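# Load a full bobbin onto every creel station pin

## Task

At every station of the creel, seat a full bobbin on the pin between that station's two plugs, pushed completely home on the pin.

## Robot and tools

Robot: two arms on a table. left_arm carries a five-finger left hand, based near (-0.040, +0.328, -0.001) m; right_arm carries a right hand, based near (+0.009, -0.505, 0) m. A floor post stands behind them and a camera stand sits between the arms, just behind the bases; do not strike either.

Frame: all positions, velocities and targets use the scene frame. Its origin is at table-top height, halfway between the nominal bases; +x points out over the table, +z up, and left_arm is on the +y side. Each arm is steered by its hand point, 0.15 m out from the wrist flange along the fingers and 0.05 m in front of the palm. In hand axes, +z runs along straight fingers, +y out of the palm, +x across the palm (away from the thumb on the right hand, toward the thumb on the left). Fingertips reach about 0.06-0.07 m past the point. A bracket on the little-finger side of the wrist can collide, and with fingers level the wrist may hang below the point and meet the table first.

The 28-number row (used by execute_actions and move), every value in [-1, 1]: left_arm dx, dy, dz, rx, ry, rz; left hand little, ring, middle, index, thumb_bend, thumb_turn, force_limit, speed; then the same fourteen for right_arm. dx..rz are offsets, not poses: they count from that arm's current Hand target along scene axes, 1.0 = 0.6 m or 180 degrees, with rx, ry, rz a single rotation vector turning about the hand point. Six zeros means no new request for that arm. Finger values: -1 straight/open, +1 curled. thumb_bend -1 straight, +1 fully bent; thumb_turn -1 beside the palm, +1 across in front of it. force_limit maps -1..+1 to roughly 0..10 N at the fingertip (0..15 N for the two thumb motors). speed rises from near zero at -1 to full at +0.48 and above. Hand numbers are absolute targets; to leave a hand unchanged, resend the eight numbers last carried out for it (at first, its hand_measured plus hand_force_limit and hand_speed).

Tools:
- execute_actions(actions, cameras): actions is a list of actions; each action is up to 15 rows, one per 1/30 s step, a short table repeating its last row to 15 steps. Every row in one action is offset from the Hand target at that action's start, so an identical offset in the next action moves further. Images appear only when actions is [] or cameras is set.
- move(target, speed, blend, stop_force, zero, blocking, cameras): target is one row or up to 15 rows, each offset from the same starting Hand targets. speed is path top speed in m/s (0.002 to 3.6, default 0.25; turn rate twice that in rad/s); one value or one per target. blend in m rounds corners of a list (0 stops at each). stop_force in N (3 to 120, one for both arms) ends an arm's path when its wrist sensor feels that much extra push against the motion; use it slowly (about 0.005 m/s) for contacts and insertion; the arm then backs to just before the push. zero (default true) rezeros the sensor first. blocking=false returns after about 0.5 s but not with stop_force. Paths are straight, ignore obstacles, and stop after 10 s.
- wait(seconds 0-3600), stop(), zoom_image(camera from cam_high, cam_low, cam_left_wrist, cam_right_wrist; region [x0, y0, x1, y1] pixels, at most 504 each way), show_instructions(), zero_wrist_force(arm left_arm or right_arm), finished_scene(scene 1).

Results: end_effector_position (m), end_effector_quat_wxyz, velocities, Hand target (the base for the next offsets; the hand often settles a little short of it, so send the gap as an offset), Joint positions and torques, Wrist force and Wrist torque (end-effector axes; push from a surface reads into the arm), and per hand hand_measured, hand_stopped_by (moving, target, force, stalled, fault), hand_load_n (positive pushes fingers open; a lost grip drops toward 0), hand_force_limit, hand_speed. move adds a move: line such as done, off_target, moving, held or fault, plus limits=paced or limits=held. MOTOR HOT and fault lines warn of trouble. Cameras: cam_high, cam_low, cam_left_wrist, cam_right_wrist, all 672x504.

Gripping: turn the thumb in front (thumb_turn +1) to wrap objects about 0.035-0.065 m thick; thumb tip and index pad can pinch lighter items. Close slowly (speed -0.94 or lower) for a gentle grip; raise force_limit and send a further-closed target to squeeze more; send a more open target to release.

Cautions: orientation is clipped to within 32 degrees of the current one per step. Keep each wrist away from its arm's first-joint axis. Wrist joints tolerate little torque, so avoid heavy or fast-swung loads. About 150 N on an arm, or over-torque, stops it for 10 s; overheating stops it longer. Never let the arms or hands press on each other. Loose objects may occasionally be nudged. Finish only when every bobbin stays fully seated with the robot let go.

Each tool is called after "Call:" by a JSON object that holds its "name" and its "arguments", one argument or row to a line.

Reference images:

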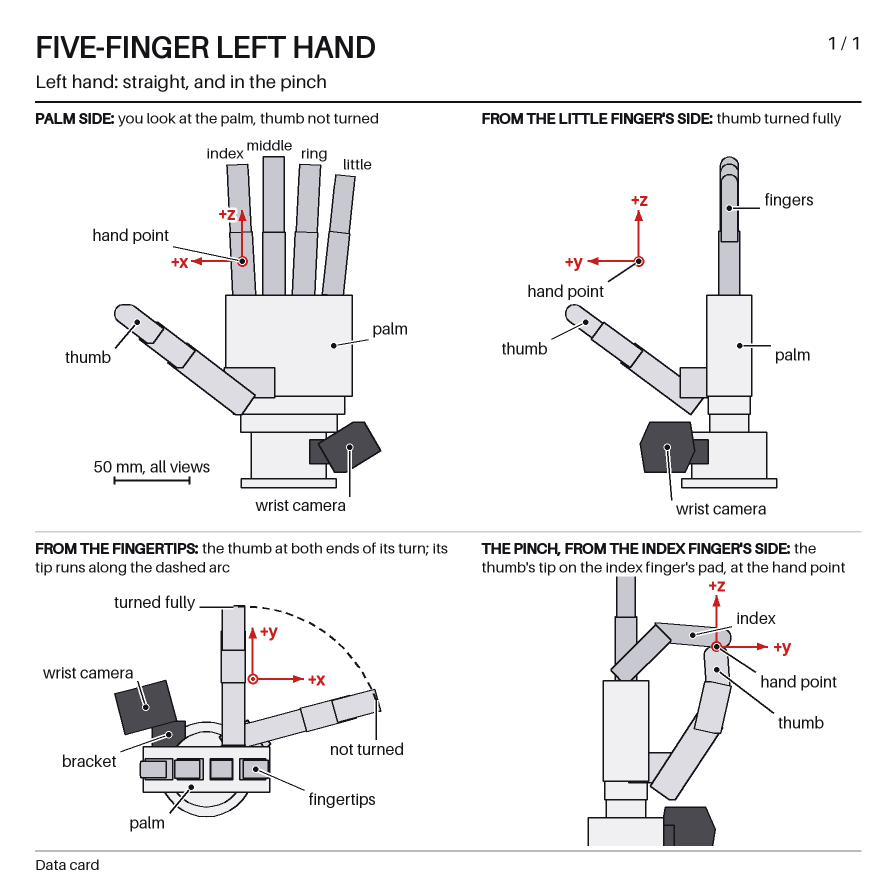

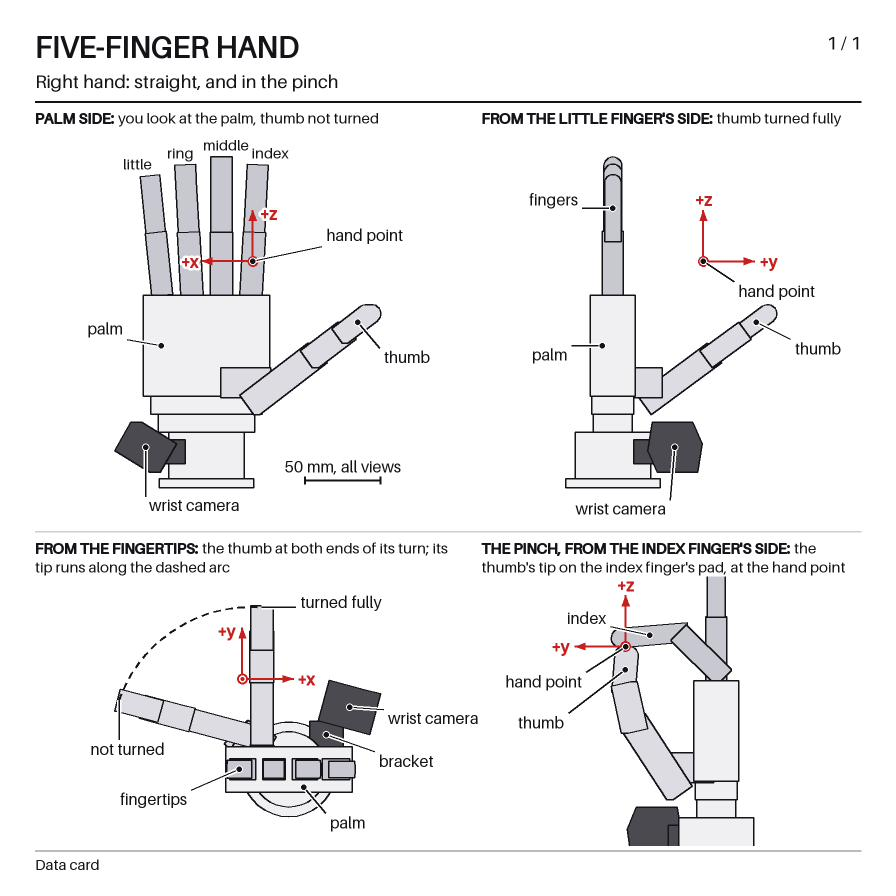

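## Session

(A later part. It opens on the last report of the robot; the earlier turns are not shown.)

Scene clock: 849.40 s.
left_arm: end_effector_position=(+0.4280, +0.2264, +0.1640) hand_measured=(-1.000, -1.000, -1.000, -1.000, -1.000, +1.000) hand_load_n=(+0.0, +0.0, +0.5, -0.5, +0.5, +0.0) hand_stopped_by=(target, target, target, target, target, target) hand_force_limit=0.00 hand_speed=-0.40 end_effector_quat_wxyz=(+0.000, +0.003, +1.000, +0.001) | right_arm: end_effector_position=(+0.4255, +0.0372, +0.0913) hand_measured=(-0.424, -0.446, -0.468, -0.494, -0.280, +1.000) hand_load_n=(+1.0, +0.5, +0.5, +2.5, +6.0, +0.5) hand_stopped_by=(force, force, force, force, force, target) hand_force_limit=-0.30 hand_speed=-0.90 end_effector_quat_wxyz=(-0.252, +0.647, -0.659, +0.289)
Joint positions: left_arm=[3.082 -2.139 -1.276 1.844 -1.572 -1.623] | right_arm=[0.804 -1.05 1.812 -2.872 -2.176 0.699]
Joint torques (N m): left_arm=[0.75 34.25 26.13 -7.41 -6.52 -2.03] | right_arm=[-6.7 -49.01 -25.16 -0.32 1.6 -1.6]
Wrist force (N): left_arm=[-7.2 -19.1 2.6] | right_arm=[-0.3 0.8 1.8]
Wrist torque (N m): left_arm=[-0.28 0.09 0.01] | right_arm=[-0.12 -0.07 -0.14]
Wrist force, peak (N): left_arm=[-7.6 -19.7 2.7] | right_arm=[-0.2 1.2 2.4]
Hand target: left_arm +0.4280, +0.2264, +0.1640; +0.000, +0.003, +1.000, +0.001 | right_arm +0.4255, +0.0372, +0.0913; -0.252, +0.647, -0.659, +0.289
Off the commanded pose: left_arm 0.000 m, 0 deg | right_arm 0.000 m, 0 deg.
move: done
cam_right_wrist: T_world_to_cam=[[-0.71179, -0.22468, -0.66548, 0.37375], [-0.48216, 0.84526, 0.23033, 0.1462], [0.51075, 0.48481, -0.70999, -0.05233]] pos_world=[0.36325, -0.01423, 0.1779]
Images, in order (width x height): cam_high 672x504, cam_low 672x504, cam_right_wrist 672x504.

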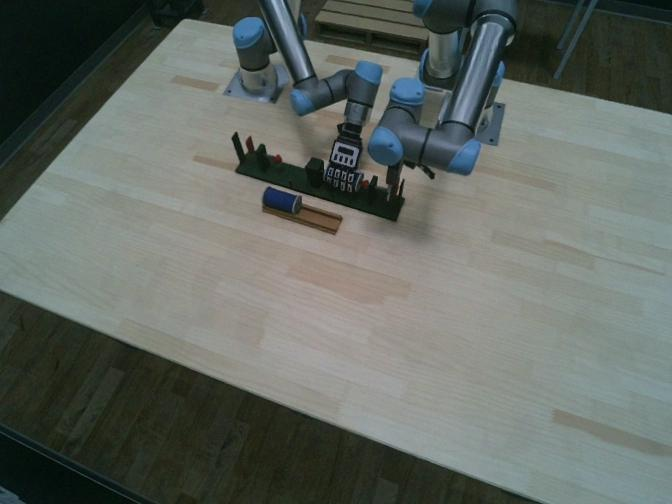

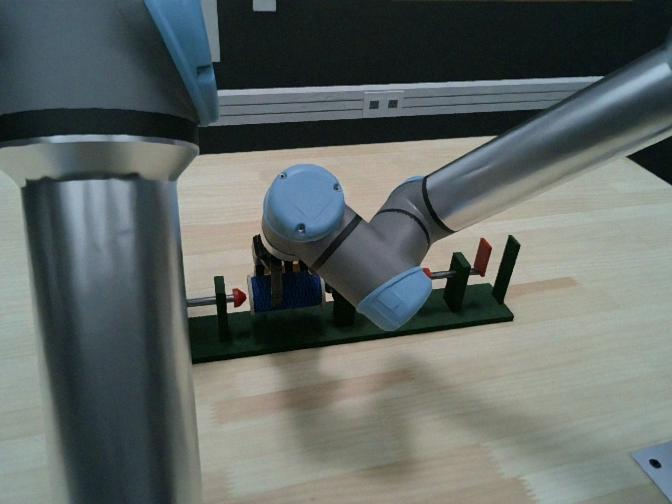

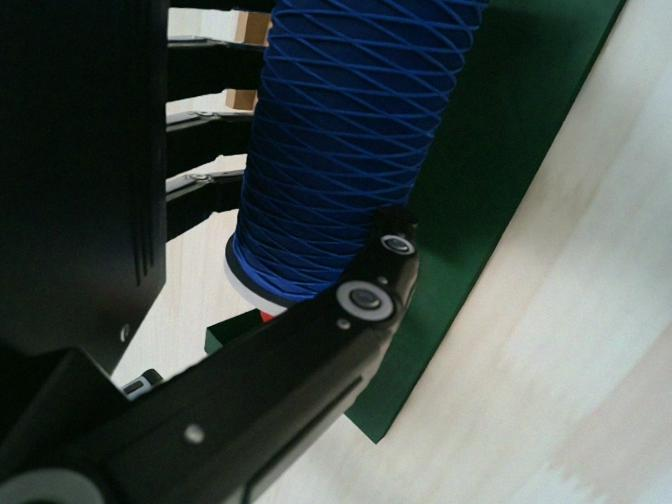

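Call:
{"name": "zoom_image", "arguments": {
  "camera": "cam_low",
  "region": [235, 265, 285, 325]
}}

Call:
{"name": "zoom_image", "arguments": {
  "camera": "cam_low",
  "region": [300, 260, 350, 320]
}}

Scaled by 8.400 from the camera's image (finer frame: 960x720).

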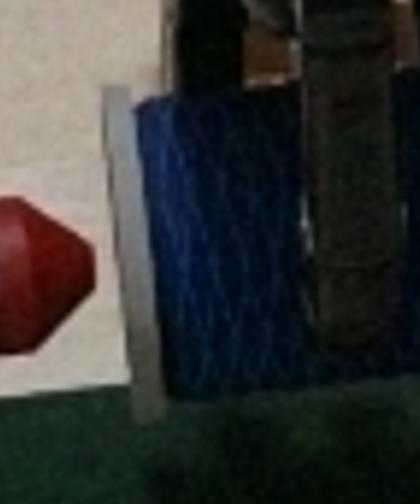

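Scaled by 8.400 from the camera's image (finer frame: 960x720).

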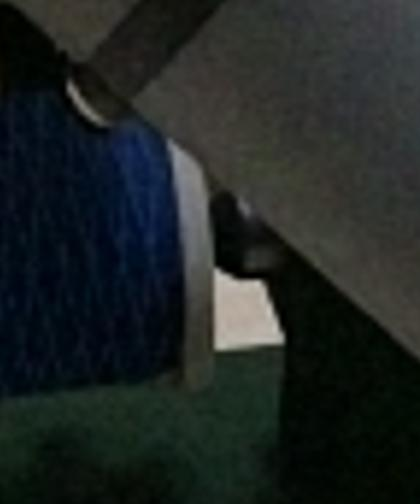

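Call:
{"name": "move", "arguments": {
  "target": [0, 0, 0, 0, 0, 0, -1, -1, -1, -1, -1, 1, 0, -0.4, -0.0017, -0.028, -0.001, 0, 0, 0, -0.1, -0.1, -0.1, -0.4, 0.35, 1, -0.3, -0.9],
  "speed": 0.015,
  "stop_force": 6,
  "cameras": ["cam_low", "cam_high"]
}}

Call:
{"name": "zoom_image", "arguments": {
  "camera": "cam_low",
  "region": [300, 260, 350, 320]
}}

Call:
{"name": "zoom_image", "arguments": {
  "camera": "cam_high",
  "region": [305, 150, 375, 205]
}}

Scene clock: 877.87 s.
left_arm: end_effector_position=(+0.4280, +0.2265, +0.1640) hand_measured=(-1.000, -1.000, -1.000, -1.000, -1.000, +1.000) hand_load_n=(+0.0, +0.0, +0.5, +0.0, -0.5, +0.0) hand_stopped_by=(target, target, target, target, target, target) hand_force_limit=0.00 hand_speed=-0.40 end_effector_quat_wxyz=(+0.000, +0.003, +1.000, +0.001) | right_arm: end_effector_position=(+0.4244, +0.0204, +0.0907) hand_measured=(-0.424, -0.446, -0.468, -0.494, -0.280, +1.000) hand_load_n=(+0.0, +0.0, +0.0, +0.0, +0.0, +0.0) hand_stopped_by=(force, force, force, force, force, target) hand_force_limit=-0.30 hand_speed=-0.90 end_effector_quat_wxyz=(-0.252, +0.647, -0.659, +0.289)
Joint positions: left_arm=[3.082 -2.139 -1.276 1.844 -1.572 -1.623] | right_arm=[0.786 -1.074 1.858 -2.906 -2.166 0.68]
Joint torques (N m): left_arm=[0.92 33.96 26.06 -5.64 -1.22 -2.17] | right_arm=[8.34 -23.77 -23.85 0 -2.64 1.71]
Wrist force (N): left_arm=[-5.0 -18.4 3.5] | right_arm=[0.1 -0.8 0.3]
Wrist torque (N m): left_arm=[-0.20 0.08 0.10] | right_arm=[-0.13 -0.08 -0.18]
Wrist force, peak (N): left_arm=[-7.7 -19.7 2.7] | right_arm=[-4.3 -0.4 1.3]
Hand target: left_arm +0.4280, +0.2264, +0.1640; +0.000, +0.003, +1.000, +0.001 | right_arm +0.4244, +0.0204, +0.0907; -0.252, +0.647, -0.659, +0.289
Off the commanded pose: left_arm 0.000 m, 0 deg | right_arm 0.000 m, 0 deg.
move: done
Images, in order (width x height): cam_high 672x504, cam_low 672x504.

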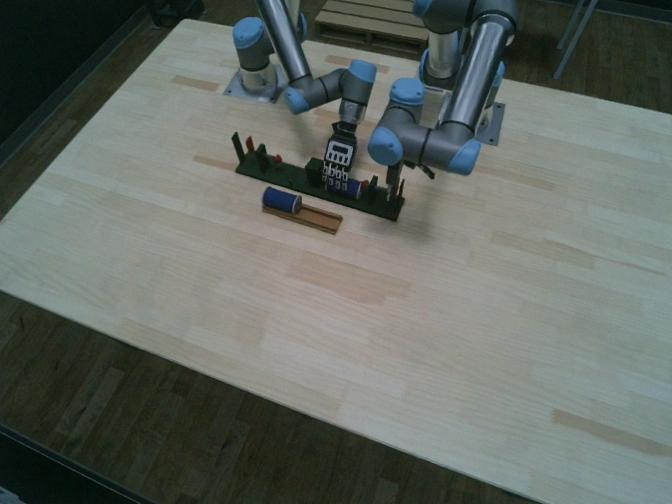

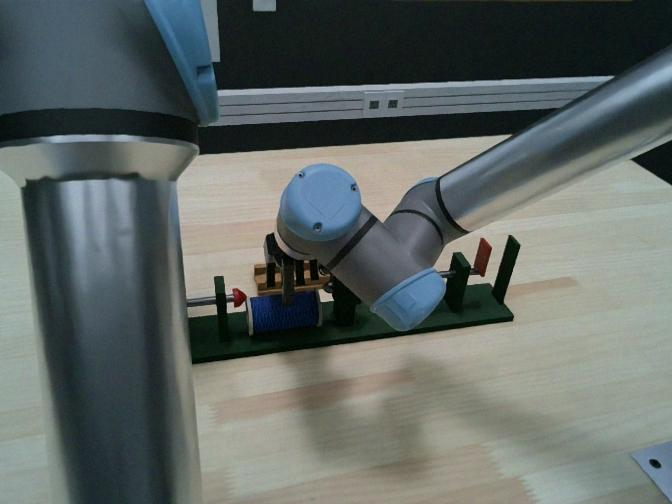

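Scaled by 8.400 from the camera's image (finer frame: 960x720).

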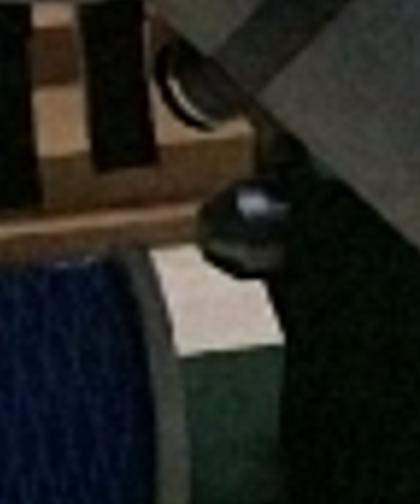

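Scaled by 7.200 from the camera's image (finer frame: 960x720).

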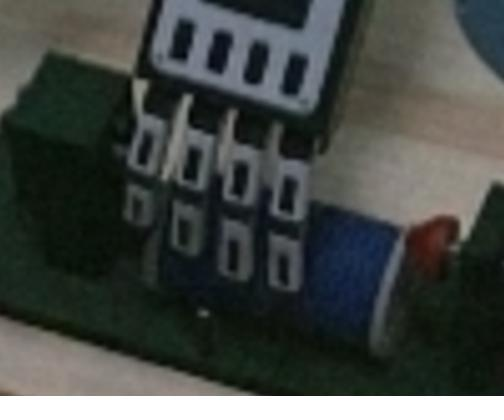

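Call:
{"name": "zoom_image", "arguments": {
  "camera": "cam_low",
  "region": [225, 260, 345, 350]
}}

Call:
{"name": "execute_actions", "arguments": {
  "actions": [],
  "cameras": ["cam_right_wrist"]
}}

Scaled by 4.200 from the camera's image (finer frame: 960x720).

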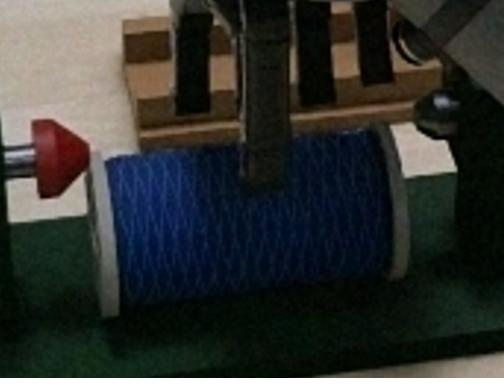

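Scene clock: 885.67 s.
left_arm: end_effector_position=(+0.4280, +0.2264, +0.1640) hand_measured=(-1.000, -1.000, -1.000, -1.000, -1.000, +1.000) hand_load_n=(+0.0, +0.5, +0.5, +0.0, +0.0, +0.0) hand_stopped_by=(target, target, target, target, target, target) hand_force_limit=0.00 hand_speed=-0.40 end_effector_quat_wxyz=(+0.000, +0.003, +1.000, +0.001) | right_arm: end_effector_position=(+0.4244, +0.0204, +0.0907) hand_measured=(-0.424, -0.446, -0.468, -0.494, -0.280, +1.000) hand_load_n=(+0.0, +0.0, +0.0, +0.0, +0.0, +0.0) hand_stopped_by=(force, force, force, force, force, target) hand_force_limit=-0.30 hand_speed=-0.90 end_effector_quat_wxyz=(-0.252, +0.647, -0.659, +0.289)
Joint positions: left_arm=[3.082 -2.139 -1.276 1.844 -1.572 -1.623] | right_arm=[0.786 -1.074 1.858 -2.906 -2.166 0.68]
Joint velocities: within noise
Joint torques (N m): left_arm=[1.95 33.98 25.31 -0.82 -0.93 -2.08] | right_arm=[7.63 -23.74 -23.41 -0.06 -2.69 1.66]
Wrist force (N): left_arm=[-5.4 -18.4 4.0] | right_arm=[0.1 -1.0 0.5]
Wrist torque (N m): left_arm=[-0.20 0.11 0.08] | right_arm=[-0.17 -0.08 -0.18]
Wrist force, peak (N): left_arm=[-5.3 -18.8 4.1] | right_arm=[0.1 -1.2 0.6]
Hand target: left_arm +0.4280, +0.2264, +0.1640; +0.000, +0.003, +1.000, +0.001 | right_arm +0.4244, +0.0204, +0.0907; -0.252, +0.647, -0.659, +0.289
Off the commanded pose: left_arm 0.000 m, 0 deg | right_arm 0.000 m, 0 deg.
camera_calibration:
cam_right_wrist: T_world_to_cam=[[-0.71179, -0.22468, -0.66548, 0.36887], [-0.48216, 0.84526, 0.23033, 0.16006], [0.51075, 0.48481, -0.70999, -0.0441]] pos_world=[0.36225, -0.03103, 0.1773]
Images, in order (width x height): cam_right_wrist 672x504.

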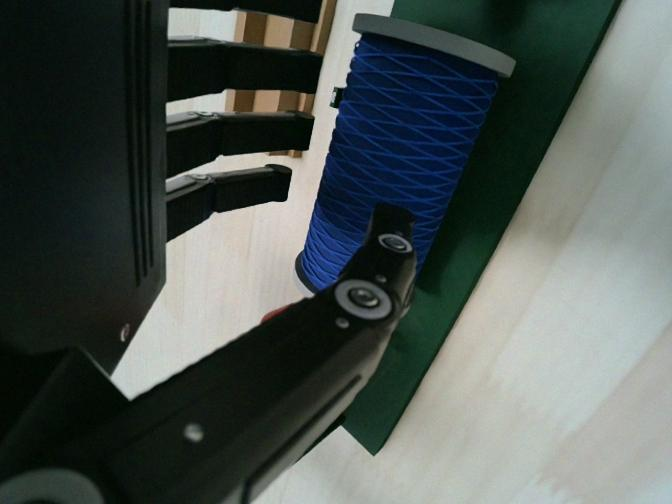

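Call:
{"name": "move", "arguments": {
  "target": [
    [0, 0, 0, 0, 0, 0, -1, -1, -1, -1, -1, 1, 0, -0.4, -0.0123, 0.036, 0.07, 0.0139, 0, 0, -0.1, -0.1, -0.1, -0.4, 0.35, 1, -0.3, -0.9],
    [0, 0, 0, 0, 0, 0, -1, -1, -1, -1, -1, 1, 0, -0.4, -0.0123, 0.036, 0.07, 0.0139, 0, 0, -1, -1, -1, -1, -1, 1, 0, 0.3],
    [0, 0, 0, 0, 0, 0, -1, -1, -1, -1, -1, 1, 0, -0.4, -0.0123, 0.036, -0.0545, 0.0139, 0, 0, -1, -1, -1, -1, -1, 1, 0, 0.3]
  ],
  "speed": 0.08,
  "cameras": ["cam_low", "cam_right_wrist"]
}}

Call:
{"name": "zoom_image", "arguments": {
  "camera": "cam_low",
  "region": [225, 240, 345, 350]
}}

Scene clock: 934.70 s.
left_arm: end_effector_position=(+0.4280, +0.2264, +0.1640) hand_measured=(-1.000, -1.000, -1.000, -1.000, -1.000, +1.000) hand_load_n=(+0.0, +0.0, +0.5, +0.0, +0.0, +0.0) hand_stopped_by=(target, target, target, target, target, target) hand_force_limit=0.00 hand_speed=-0.40 end_effector_quat_wxyz=(+0.000, +0.003, +1.000, +0.001) | right_arm: end_effector_position=(+0.4170, +0.0419, +0.0580) hand_measured=(-1.000, -1.000, -1.000, -1.000, -1.000, +1.000) hand_load_n=(+0.0, +0.0, +0.0, +0.0, +0.0, +0.0) hand_stopped_by=(target, target, target, target, target, target) hand_force_limit=0.00 hand_speed=0.30 end_effector_quat_wxyz=(-0.266, +0.642, -0.665, +0.275)
Joint positions: left_arm=[3.082 -2.139 -1.276 1.844 -1.572 -1.623] | right_arm=[0.81 -0.999 1.852 -2.983 -2.154 0.723]
Joint torques (N m): left_arm=[1.79 35.34 24.76 -0.91 -1.75 -2.1] | right_arm=[-6.4 -43.06 -21.53 -0.86 -2.34 -1.97]
Wrist force (N): left_arm=[-4.7 -18.3 3.7] | right_arm=[0.3 -1.2 0.5]
Wrist torque (N m): left_arm=[-0.18 0.01 0.12] | right_arm=[-0.21 -0.11 -0.18]
Wrist force, peak (N): left_arm=[-5.0 -19.0 3.7] | right_arm=[0.3 -2.0 -0.4]
Hand target: left_arm +0.4280, +0.2264, +0.1640; +0.000, +0.003, +1.000, +0.001 | right_arm +0.4171, +0.0420, +0.0580; -0.266, +0.642, -0.665, +0.275
Off the commanded pose: left_arm 0.000 m, 0 deg | right_arm 0.000 m, 0 deg.
move: done
cam_right_wrist: T_world_to_cam=[[-0.71189, -0.1954, -0.67456, 0.34598], [-0.48203, 0.83449, 0.26697, 0.14408], [0.51075, 0.51521, -0.68825, -0.07656]] pos_world=[0.35486, -0.01318, 0.14223]

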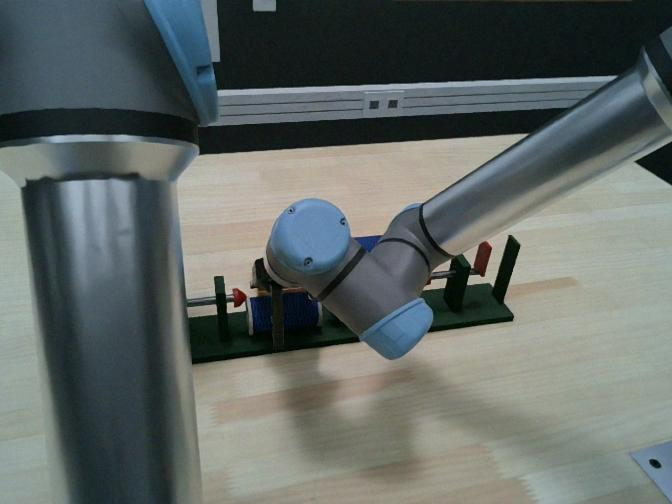

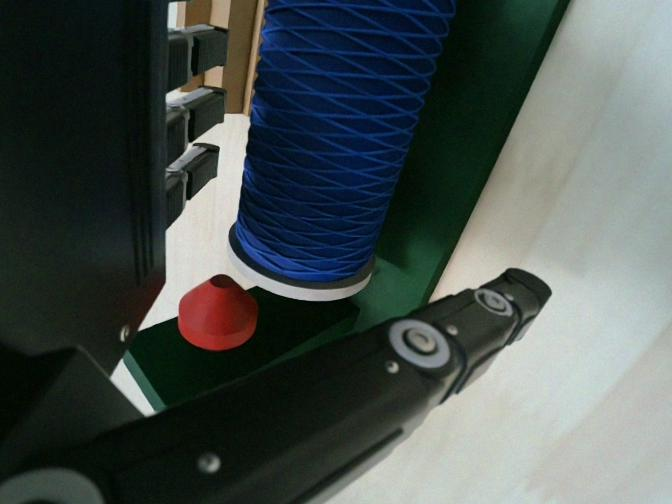

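Scaled by 4.200 from the camera's image (finer frame: 960x720).

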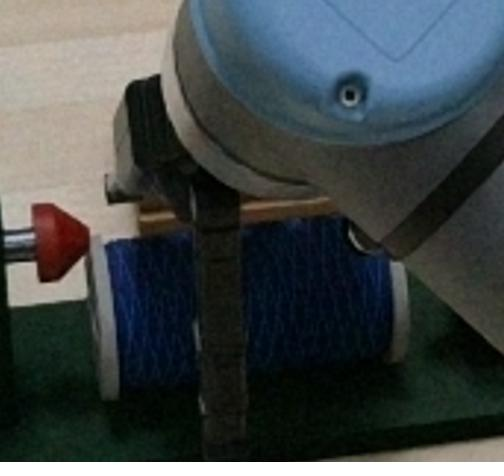

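Call:
{"name": "move", "arguments": {
  "target": [0, 0, 0, 0, 0, 0, -1, -1, -1, -1, -1, 1, 0, -0.4, 0, 0, -0.0217, 0, 0, 0, -1, -1, -1, -1, -1, 1, 0, 0.3],
  "speed": 0.03,
  "stop_force": 6
}}

Call:
{"name": "move", "arguments": {
  "target": [
    [0, 0, 0, 0, 0, 0, -1, -1, -1, -1, -1, 1, 0, -0.4, 0, 0, 0, 0, 0, 0, -0.52, -0.52, -0.52, -0.55, -0.45, 1, -0.5, -0.6]
  ],
  "cameras": ["cam_low", "cam_right_wrist"]
}}

Scene clock: 974.57 s.
left_arm: end_effector_position=(+0.4280, +0.2264, +0.1640) hand_measured=(-1.000, -1.000, -1.000, -1.000, -1.000, +1.000) hand_load_n=(+0.0, +0.0, +0.5, +0.0, +0.0, +0.0) hand_stopped_by=(target, target, target, target, target, target) hand_force_limit=0.00 hand_speed=-0.40 end_effector_quat_wxyz=(+0.000, +0.003, +1.000, +0.001) | right_arm: end_effector_position=(+0.4171, +0.0420, +0.0450) hand_measured=(-1.000, -1.000, -1.000, -1.000, -1.000, +1.000) hand_load_n=(+0.0, +0.0, +0.0, +0.0, +0.0, +0.0) hand_stopped_by=(target, target, target, target, target, target) hand_force_limit=0.00 hand_speed=0.30 end_effector_quat_wxyz=(-0.266, +0.642, -0.665, +0.275)
Joint positions: left_arm=[3.082 -2.139 -1.276 1.844 -1.572 -1.623] | right_arm=[0.81 -0.975 1.856 -3.012 -2.154 0.723]
Joint torques (N m): left_arm=[2.16 36.66 22.89 -1.04 -1.86 -2.01] | right_arm=[-6.83 -49.82 -22.42 0.12 1.55 -0.53]
Wrist force (N): left_arm=[-5.1 -18.2 4.1] | right_arm=[0.3 -1.0 0.7]
Wrist torque (N m): left_arm=[-0.17 0.07 0.09] | right_arm=[-0.21 -0.11 -0.18]
Wrist force, peak (N): left_arm=[-5.5 -18.8 4.1] | right_arm=[0.2 -1.7 0.2]
Hand target: left_arm +0.4280, +0.2264, +0.1640; +0.000, +0.003, +1.000, +0.001 | right_arm +0.4171, +0.0420, +0.0450; -0.266, +0.642, -0.665, +0.275
Off the commanded pose: left_arm 0.000 m, 0 deg | right_arm 0.000 m, 0 deg.
move: done

Scene clock: 975.80 s.
left_arm: end_effector_position=(+0.4280, +0.2264, +0.1640) hand_measured=(-1.000, -1.000, -1.000, -1.000, -1.000, +1.000) hand_load_n=(+0.0, +0.0, +0.5, +0.0, +0.0, +0.0) hand_stopped_by=(target, target, target, target, target, target) hand_force_limit=0.00 hand_speed=-0.40 end_effector_quat_wxyz=(+0.000, +0.003, +1.000, +0.001) | right_arm: end_effector_position=(+0.4171, +0.0419, +0.0450) hand_measured=(-0.520, -0.520, -0.520, -0.550, -0.450, +1.000) hand_load_n=(+0.0, +0.0, +0.0, +0.0, +0.0, +0.0) hand_stopped_by=(target, target, target, target, target, target) hand_force_limit=-0.50 hand_speed=-0.60 end_effector_quat_wxyz=(-0.266, +0.642, -0.665, +0.275)
Joint positions: left_arm=[3.082 -2.139 -1.276 1.844 -1.572 -1.623] | right_arm=[0.81 -0.975 1.856 -3.012 -2.154 0.723]
Joint torques (N m): left_arm=[2.54 36.47 23.19 -0.92 -1.91 -1.95] | right_arm=[2.68 -44.31 -18.52 -0.82 1.42 -0.52]
Wrist force (N): left_arm=[-4.9 -18.4 3.7] | right_arm=[-0.5 -0.7 0.5]
Wrist torque (N m): left_arm=[-0.22 0.06 0.10] | right_arm=[-0.12 0.03 -0.20]
Wrist force, peak (N): left_arm=[-5.4 -18.7 4.1] | right_arm=[4.0 -3.3 0.3]
Hand target: left_arm +0.4280, +0.2264, +0.1640; +0.000, +0.003, +1.000, +0.001 | right_arm +0.4171, +0.0420, +0.0450; -0.266, +0.642, -0.665, +0.275
Off the commanded pose: left_arm 0.000 m, 0 deg | right_arm 0.000 m, 0 deg.
move: done
cam_right_wrist: T_world_to_cam=[[-0.71176, -0.1954, -0.6747, 0.33726], [-0.48213, 0.83444, 0.26695, 0.14763], [0.51083, 0.51529, -0.68813, -0.0856]] pos_world=[0.35496, -0.01318, 0.12923]

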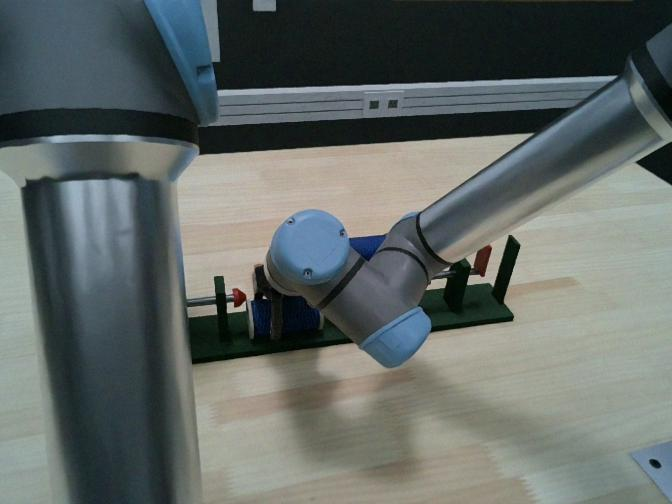

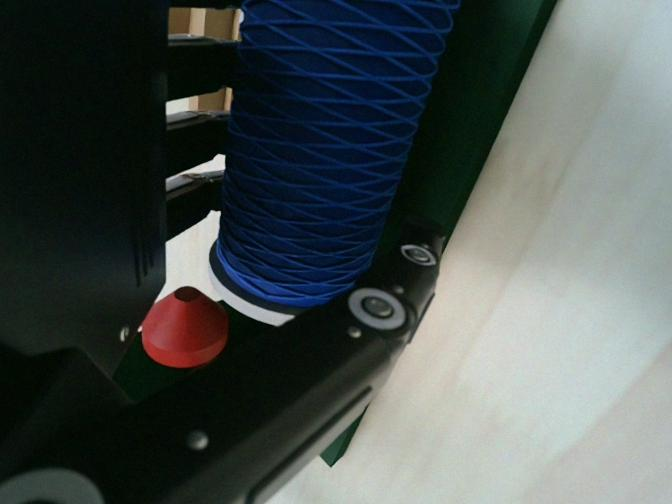

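Call:
{"name": "move", "arguments": {
  "target": [
    [0, 0, 0, 0, 0, 0, -1, -1, -1, -1, -1, 1, 0, -0.4, 0, 0, 0, 0, 0, 0, -0.52, -0.52, -0.52, -0.55, 0.3, 1, -0.6, -0.88],
    [0, 0, 0, 0, 0, 0, -1, -1, -1, -1, -1, 1, 0, -0.4, 0, 0, 0, 0, 0, 0, 0.1, 0.1, 0.1, 0.1, 0.3, 1, -0.3, -0.9],
    [0, 0, 0, 0, 0, 0, -1, -1, -1, -1, -1, 1, 0, -0.4, 0, 0, 0, 0, 0, 0, 0.3, 0.3, 0.3, 0.3, 0.5, 1, 0.1, -0.9]
  ],
  "cameras": ["cam_low", "cam_right_wrist"]
}}

Scene clock: 984.57 s.
left_arm: end_effector_position=(+0.4280, +0.2264, +0.1640) hand_measured=(-1.000, -1.000, -1.000, -1.000, -1.000, +1.000) hand_load_n=(+0.0, +0.0, +0.5, +0.5, +0.0, +0.0) hand_stopped_by=(target, target, target, target, target, target) hand_force_limit=0.00 hand_speed=-0.40 end_effector_quat_wxyz=(+0.000, +0.003, +1.000, +0.001) | right_arm: end_effector_position=(+0.4171, +0.0420, +0.0450) hand_measured=(-0.422, -0.440, -0.450, -0.478, -0.266, +1.000) hand_load_n=(+6.5, +4.0, +6.0, +4.0, +19.0, +6.0) hand_stopped_by=(force, force, force, force, force, target) hand_force_limit=0.10 hand_speed=-0.90 end_effector_quat_wxyz=(-0.266, +0.642, -0.665, +0.275)
Joint positions: left_arm=[3.082 -2.139 -1.276 1.844 -1.572 -1.623] | right_arm=[0.81 -0.975 1.856 -3.012 -2.154 0.723]
Joint torques (N m): left_arm=[1.93 37.58 23.2 -1.01 -2.03 -1.88] | right_arm=[6.61 -27.22 -6.84 1.39 0.84 1.67]
Wrist force (N): left_arm=[-5.1 -18.3 3.9] | right_arm=[0.0 -11.5 -6.7]
Wrist torque (N m): left_arm=[-0.19 0.06 0.10] | right_arm=[-0.39 0.08 -0.47]
Wrist force, peak (N): left_arm=[-5.3 -18.8 4.2] | right_arm=[-0.6 -13.0 -6.4]
Hand target: left_arm +0.4280, +0.2264, +0.1640; +0.000, +0.003, +1.000, +0.001 | right_arm +0.4171, +0.0420, +0.0450; -0.266, +0.642, -0.665, +0.275
Off the commanded pose: left_arm 0.000 m, 0 deg | right_arm 0.000 m, 0 deg.
move: done
cam_right_wrist: T_world_to_cam=[[-0.71176, -0.1954, -0.6747, 0.33719], [-0.48213, 0.83444, 0.26695, 0.14758], [0.51083, 0.51529, -0.68813, -0.08555]] pos_world=[0.35485, -0.01318, 0.12923]

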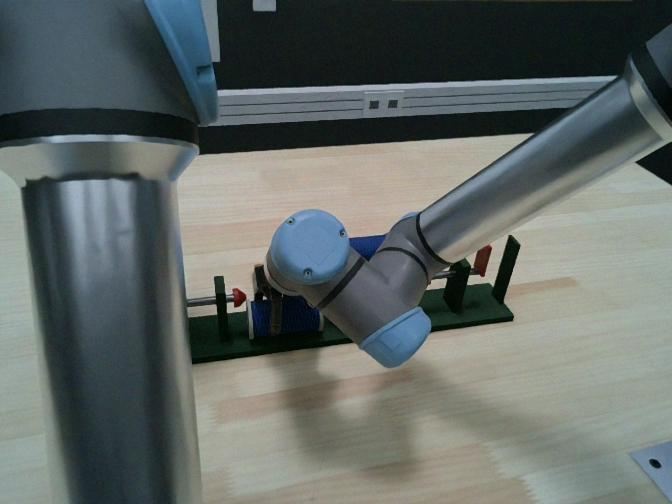

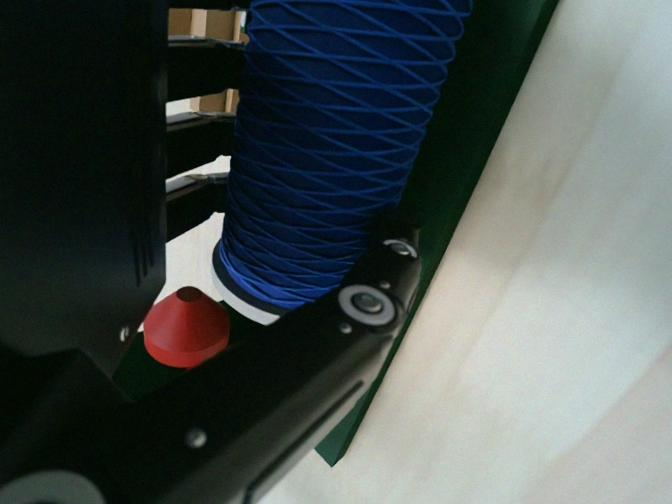

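Call:
{"name": "move", "arguments": {
  "target": [
    [0, 0, 0, 0, 0, 0, -1, -1, -1, -1, -1, 1, 0, -0.4, 0, -0.005, 0.1267, 0, 0, 0, 0.3, 0.3, 0.3, 0.3, 0.5, 1, 0.1, -0.9]
  ],
  "speed": 0.05,
  "cameras": ["cam_low", "cam_right_wrist", "cam_high"]
}}

Call:
{"name": "zoom_image", "arguments": {
  "camera": "cam_low",
  "region": [225, 220, 375, 340]
}}

Call:
{"name": "zoom_image", "arguments": {
  "camera": "cam_high",
  "region": [305, 140, 375, 205]
}}

Scene clock: 995.87 s.
left_arm: end_effector_position=(+0.4280, +0.2264, +0.1640) hand_measured=(-1.000, -1.000, -1.000, -1.000, -1.000, +1.000) hand_load_n=(+0.0, +0.5, +0.5, +0.0, -0.5, +0.0) hand_stopped_by=(target, target, target, target, target, target) hand_force_limit=0.00 hand_speed=-0.40 end_effector_quat_wxyz=(+0.000, +0.003, +1.000, +0.001) | right_arm: end_effector_position=(+0.4171, +0.0390, +0.1212) hand_measured=(-0.422, -0.440, -0.450, -0.478, -0.266, +1.000) hand_load_n=(+5.0, +2.5, +5.0, +3.0, +20.5, +6.5) hand_stopped_by=(force, force, force, force, force, target) hand_force_limit=0.10 hand_speed=-0.90 end_effector_quat_wxyz=(-0.266, +0.642, -0.665, +0.275) end_effector_velocity=(+0.000, +0.000, -0.001) end_effector_angular_velocity=(+0.002, -0.002, -0.001)
Joint positions: left_arm=[3.082 -2.139 -1.276 1.844 -1.572 -1.623] | right_arm=[0.806 -1.112 1.823 -2.844 -2.152 0.719]
Joint velocities: left_arm=[within noise] | right_arm=[0 0.002 0.002 -0.006 0 0]
Joint torques (N m): left_arm=[2.84 37.99 22.59 -0.93 -2.11 -1.93] | right_arm=[-4.35 -26.56 -8.57 -6.02 1.52 -1]
Wrist force (N): left_arm=[-4.6 -18.2 3.6] | right_arm=[0.1 0.7 1.9]
Wrist torque (N m): left_arm=[-0.18 0.02 0.13] | right_arm=[-0.14 -0.11 -0.12]
Wrist force, peak (N): left_arm=[-5.3 -18.9 4.0] | right_arm=[-0.2 -11.8 -7.4]
Hand target: left_arm +0.4280, +0.2264, +0.1640; +0.000, +0.003, +1.000, +0.001 | right_arm +0.4171, +0.0390, +0.1210; -0.266, +0.642, -0.665, +0.275
Off the commanded pose: left_arm 0.000 m, 0 deg | right_arm 0.000 m, 0 deg.
move: done
cam_right_wrist: T_world_to_cam=[[-0.71172, -0.19536, -0.67476, 0.38808], [-0.48218, 0.83438, 0.26702, 0.1298], [0.51084, 0.5154, -0.68804, -0.03164]] pos_world=[0.35496, -0.01618, 0.20543]
Images, in order (width x height): cam_high 672x504, cam_low 672x504, cam_right_wrist 672x504.

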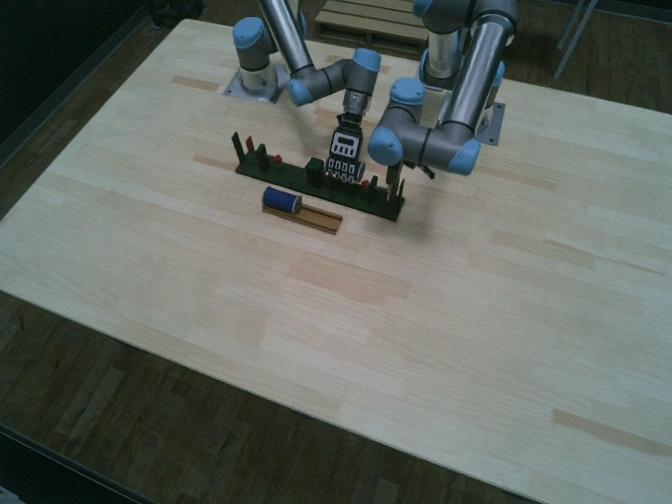

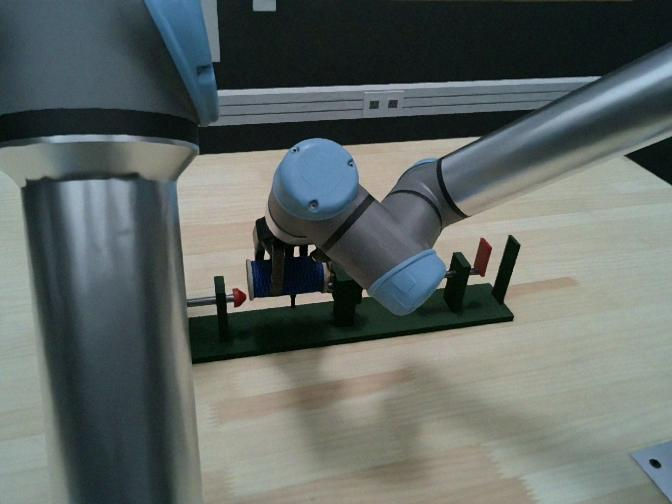

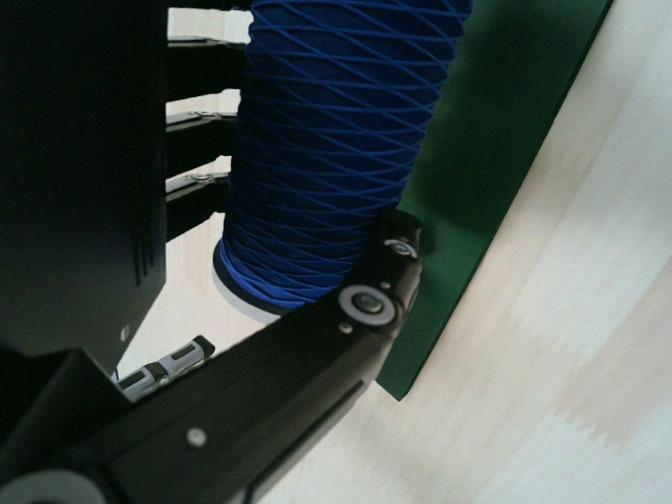

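Scaled by 3.360 from the camera's image (finer frame: 960x720).

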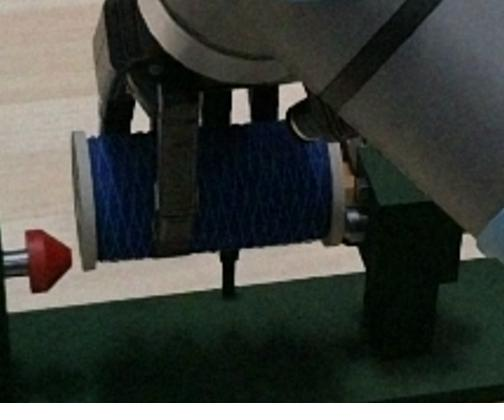

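Scaled by 7.200 from the camera's image (finer frame: 960x720).

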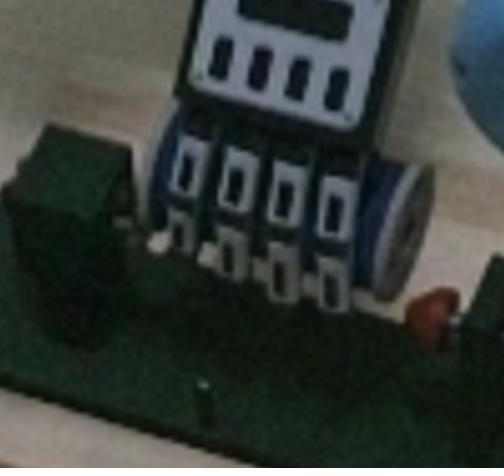

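Call:
{"name": "zoom_image", "arguments": {
  "camera": "cam_high",
  "region": [350, 160, 370, 185]
}}

Call:
{"name": "zoom_image", "arguments": {
  "camera": "cam_low",
  "region": [315, 265, 345, 305]
}}

Call:
{"name": "zoom_image", "arguments": {
  "camera": "cam_low",
  "region": [240, 250, 270, 310]
}}

Scaled by 20.160 from the camera's image (finer frame: 960x720).

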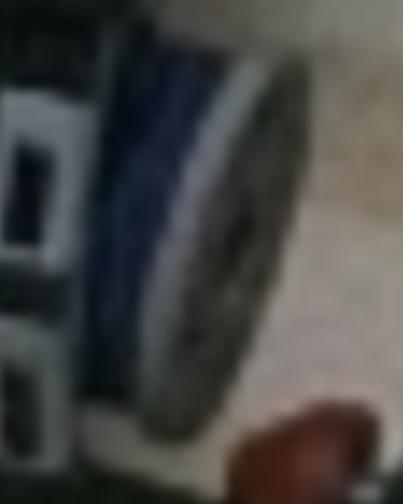

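Scaled by 12.600 from the camera's image (finer frame: 960x720).

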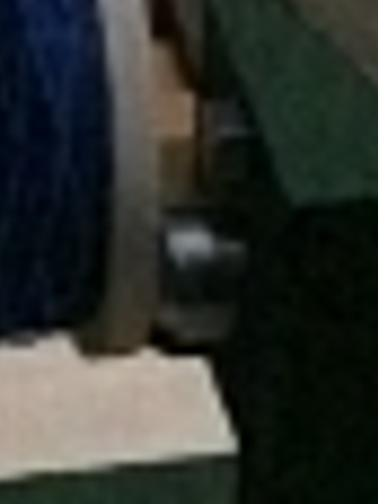

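Scaled by 8.400 from the camera's image (finer frame: 960x720).

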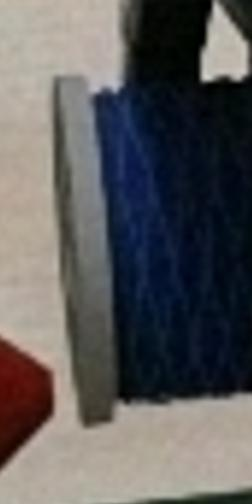

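Call:
{"name": "zoom_image", "arguments": {
  "camera": "cam_high",
  "region": [285, 190, 310, 220]
}}

Call:
{"name": "zoom_image", "arguments": {
  "camera": "cam_high",
  "region": [230, 130, 310, 200]
}}

Scaled by 16.800 from the camera's image (finer frame: 960x720).

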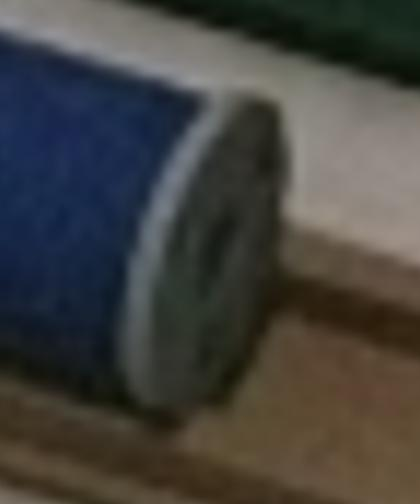

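Scaled by 6.300 from the camera's image (finer frame: 960x720).

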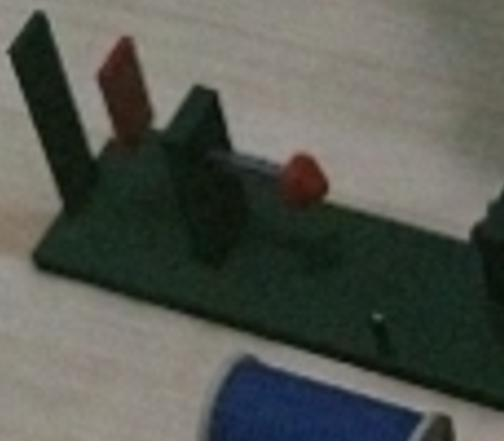

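Call:
{"name": "move", "arguments": {
  "target": [
    [0, 0, 0, 0, 0, 0, -1, -1, -1, -1, -1, 1, 0, -0.4, 0.0197, -0.0047, 0, 0, 0, 0, 0.3, 0.3, 0.3, 0.3, 0.5, 1, 0.1, -0.9],
    [0, 0, 0, 0, 0, 0, -1, -1, -1, -1, -1, 1, 0, -0.4, 0.0197, -0.0047, -0.063, 0, 0, 0, 0.3, 0.3, 0.3, 0.3, 0.5, 1, 0.1, -0.9]
  ],
  "speed": 0.04,
  "stop_force": 6,
  "cameras": ["cam_low", "cam_high"]
}}

Call:
{"name": "zoom_image", "arguments": {
  "camera": "cam_low",
  "region": [235, 265, 285, 325]
}}

Call:
{"name": "zoom_image", "arguments": {
  "camera": "cam_low",
  "region": [300, 260, 350, 320]
}}

Call:
{"name": "zoom_image", "arguments": {
  "camera": "cam_high",
  "region": [315, 155, 375, 200]
}}

Scene clock: 1052.20 s.
left_arm: end_effector_position=(+0.4280, +0.2264, +0.1640) hand_measured=(-1.000, -1.000, -1.000, -1.000, -1.000, +1.000) hand_load_n=(+0.0, +0.0, +0.5, +0.0, +0.0, +0.0) hand_stopped_by=(target, target, target, target, target, target) hand_force_limit=0.00 hand_speed=-0.40 end_effector_quat_wxyz=(+0.000, +0.003, +1.000, +0.001) | right_arm: end_effector_position=(+0.4289, +0.0361, +0.0832) hand_measured=(-0.422, -0.440, -0.450, -0.478, -0.266, +1.000) hand_load_n=(+5.0, +2.5, +5.0, +3.0, +20.5, +6.5) hand_stopped_by=(force, force, force, force, force, target) hand_force_limit=0.10 hand_speed=-0.90 end_effector_quat_wxyz=(-0.266, +0.642, -0.665, +0.275)
Joint positions: left_arm=[3.082 -2.139 -1.276 1.844 -1.572 -1.623] | right_arm=[0.788 -1.041 1.837 -2.939 -2.142 0.7]
Joint torques (N m): left_arm=[4 39.93 20.79 -1.01 -2.44 -1.5] | right_arm=[7.31 -49.01 -24.79 -0.29 -3.3 -2.09]
Wrist force (N): left_arm=[-4.7 -18.5 3.7] | right_arm=[0.2 0.5 1.8]
Wrist torque (N m): left_arm=[-0.25 0.06 0.12] | right_arm=[-0.17 -0.12 0.08]
Wrist force, peak (N): left_arm=[-5.2 -18.9 4.4] | right_arm=[0.0 1.0 2.3]
Hand target: left_arm +0.4280, +0.2264, +0.1640; +0.000, +0.003, +1.000, +0.001 | right_arm +0.4289, +0.0361, +0.0832; -0.266, +0.642, -0.665, +0.275
Off the commanded pose: left_arm 0.000 m, 0 deg | right_arm 0.000 m, 0 deg.
move: done
Images, in order (width x height): cam_high 672x504, cam_low 672x504.

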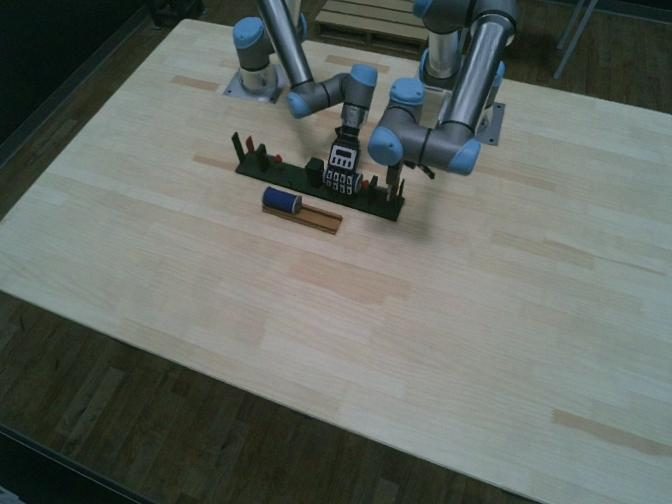

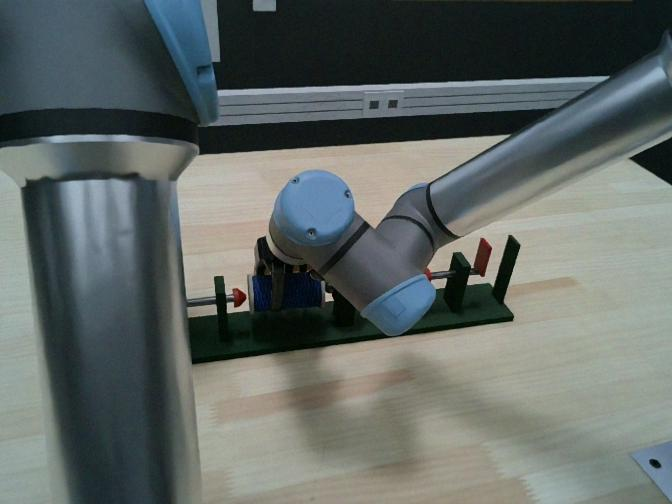

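Scaled by 8.400 from the camera's image (finer frame: 960x720).

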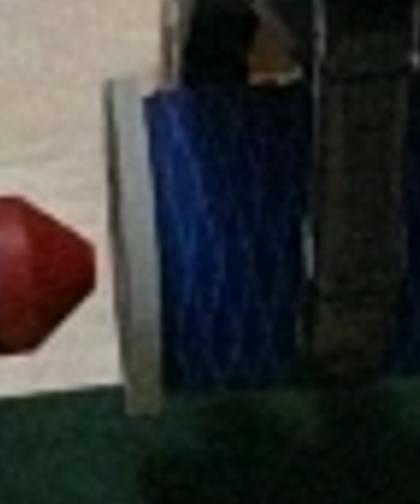

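Scaled by 8.400 from the camera's image (finer frame: 960x720).

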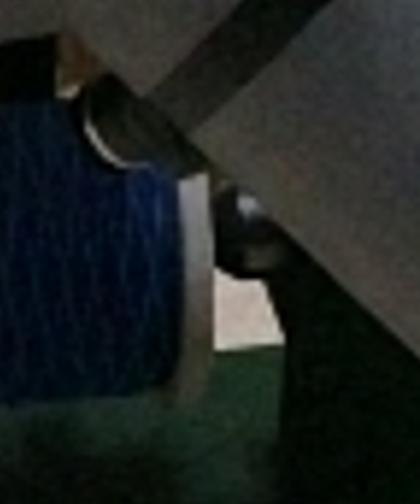

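Scaled by 8.400 from the camera's image (finer frame: 960x720).

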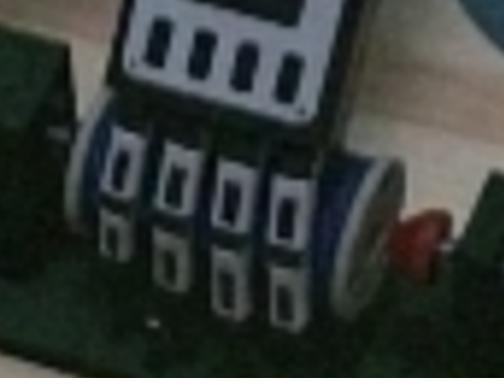

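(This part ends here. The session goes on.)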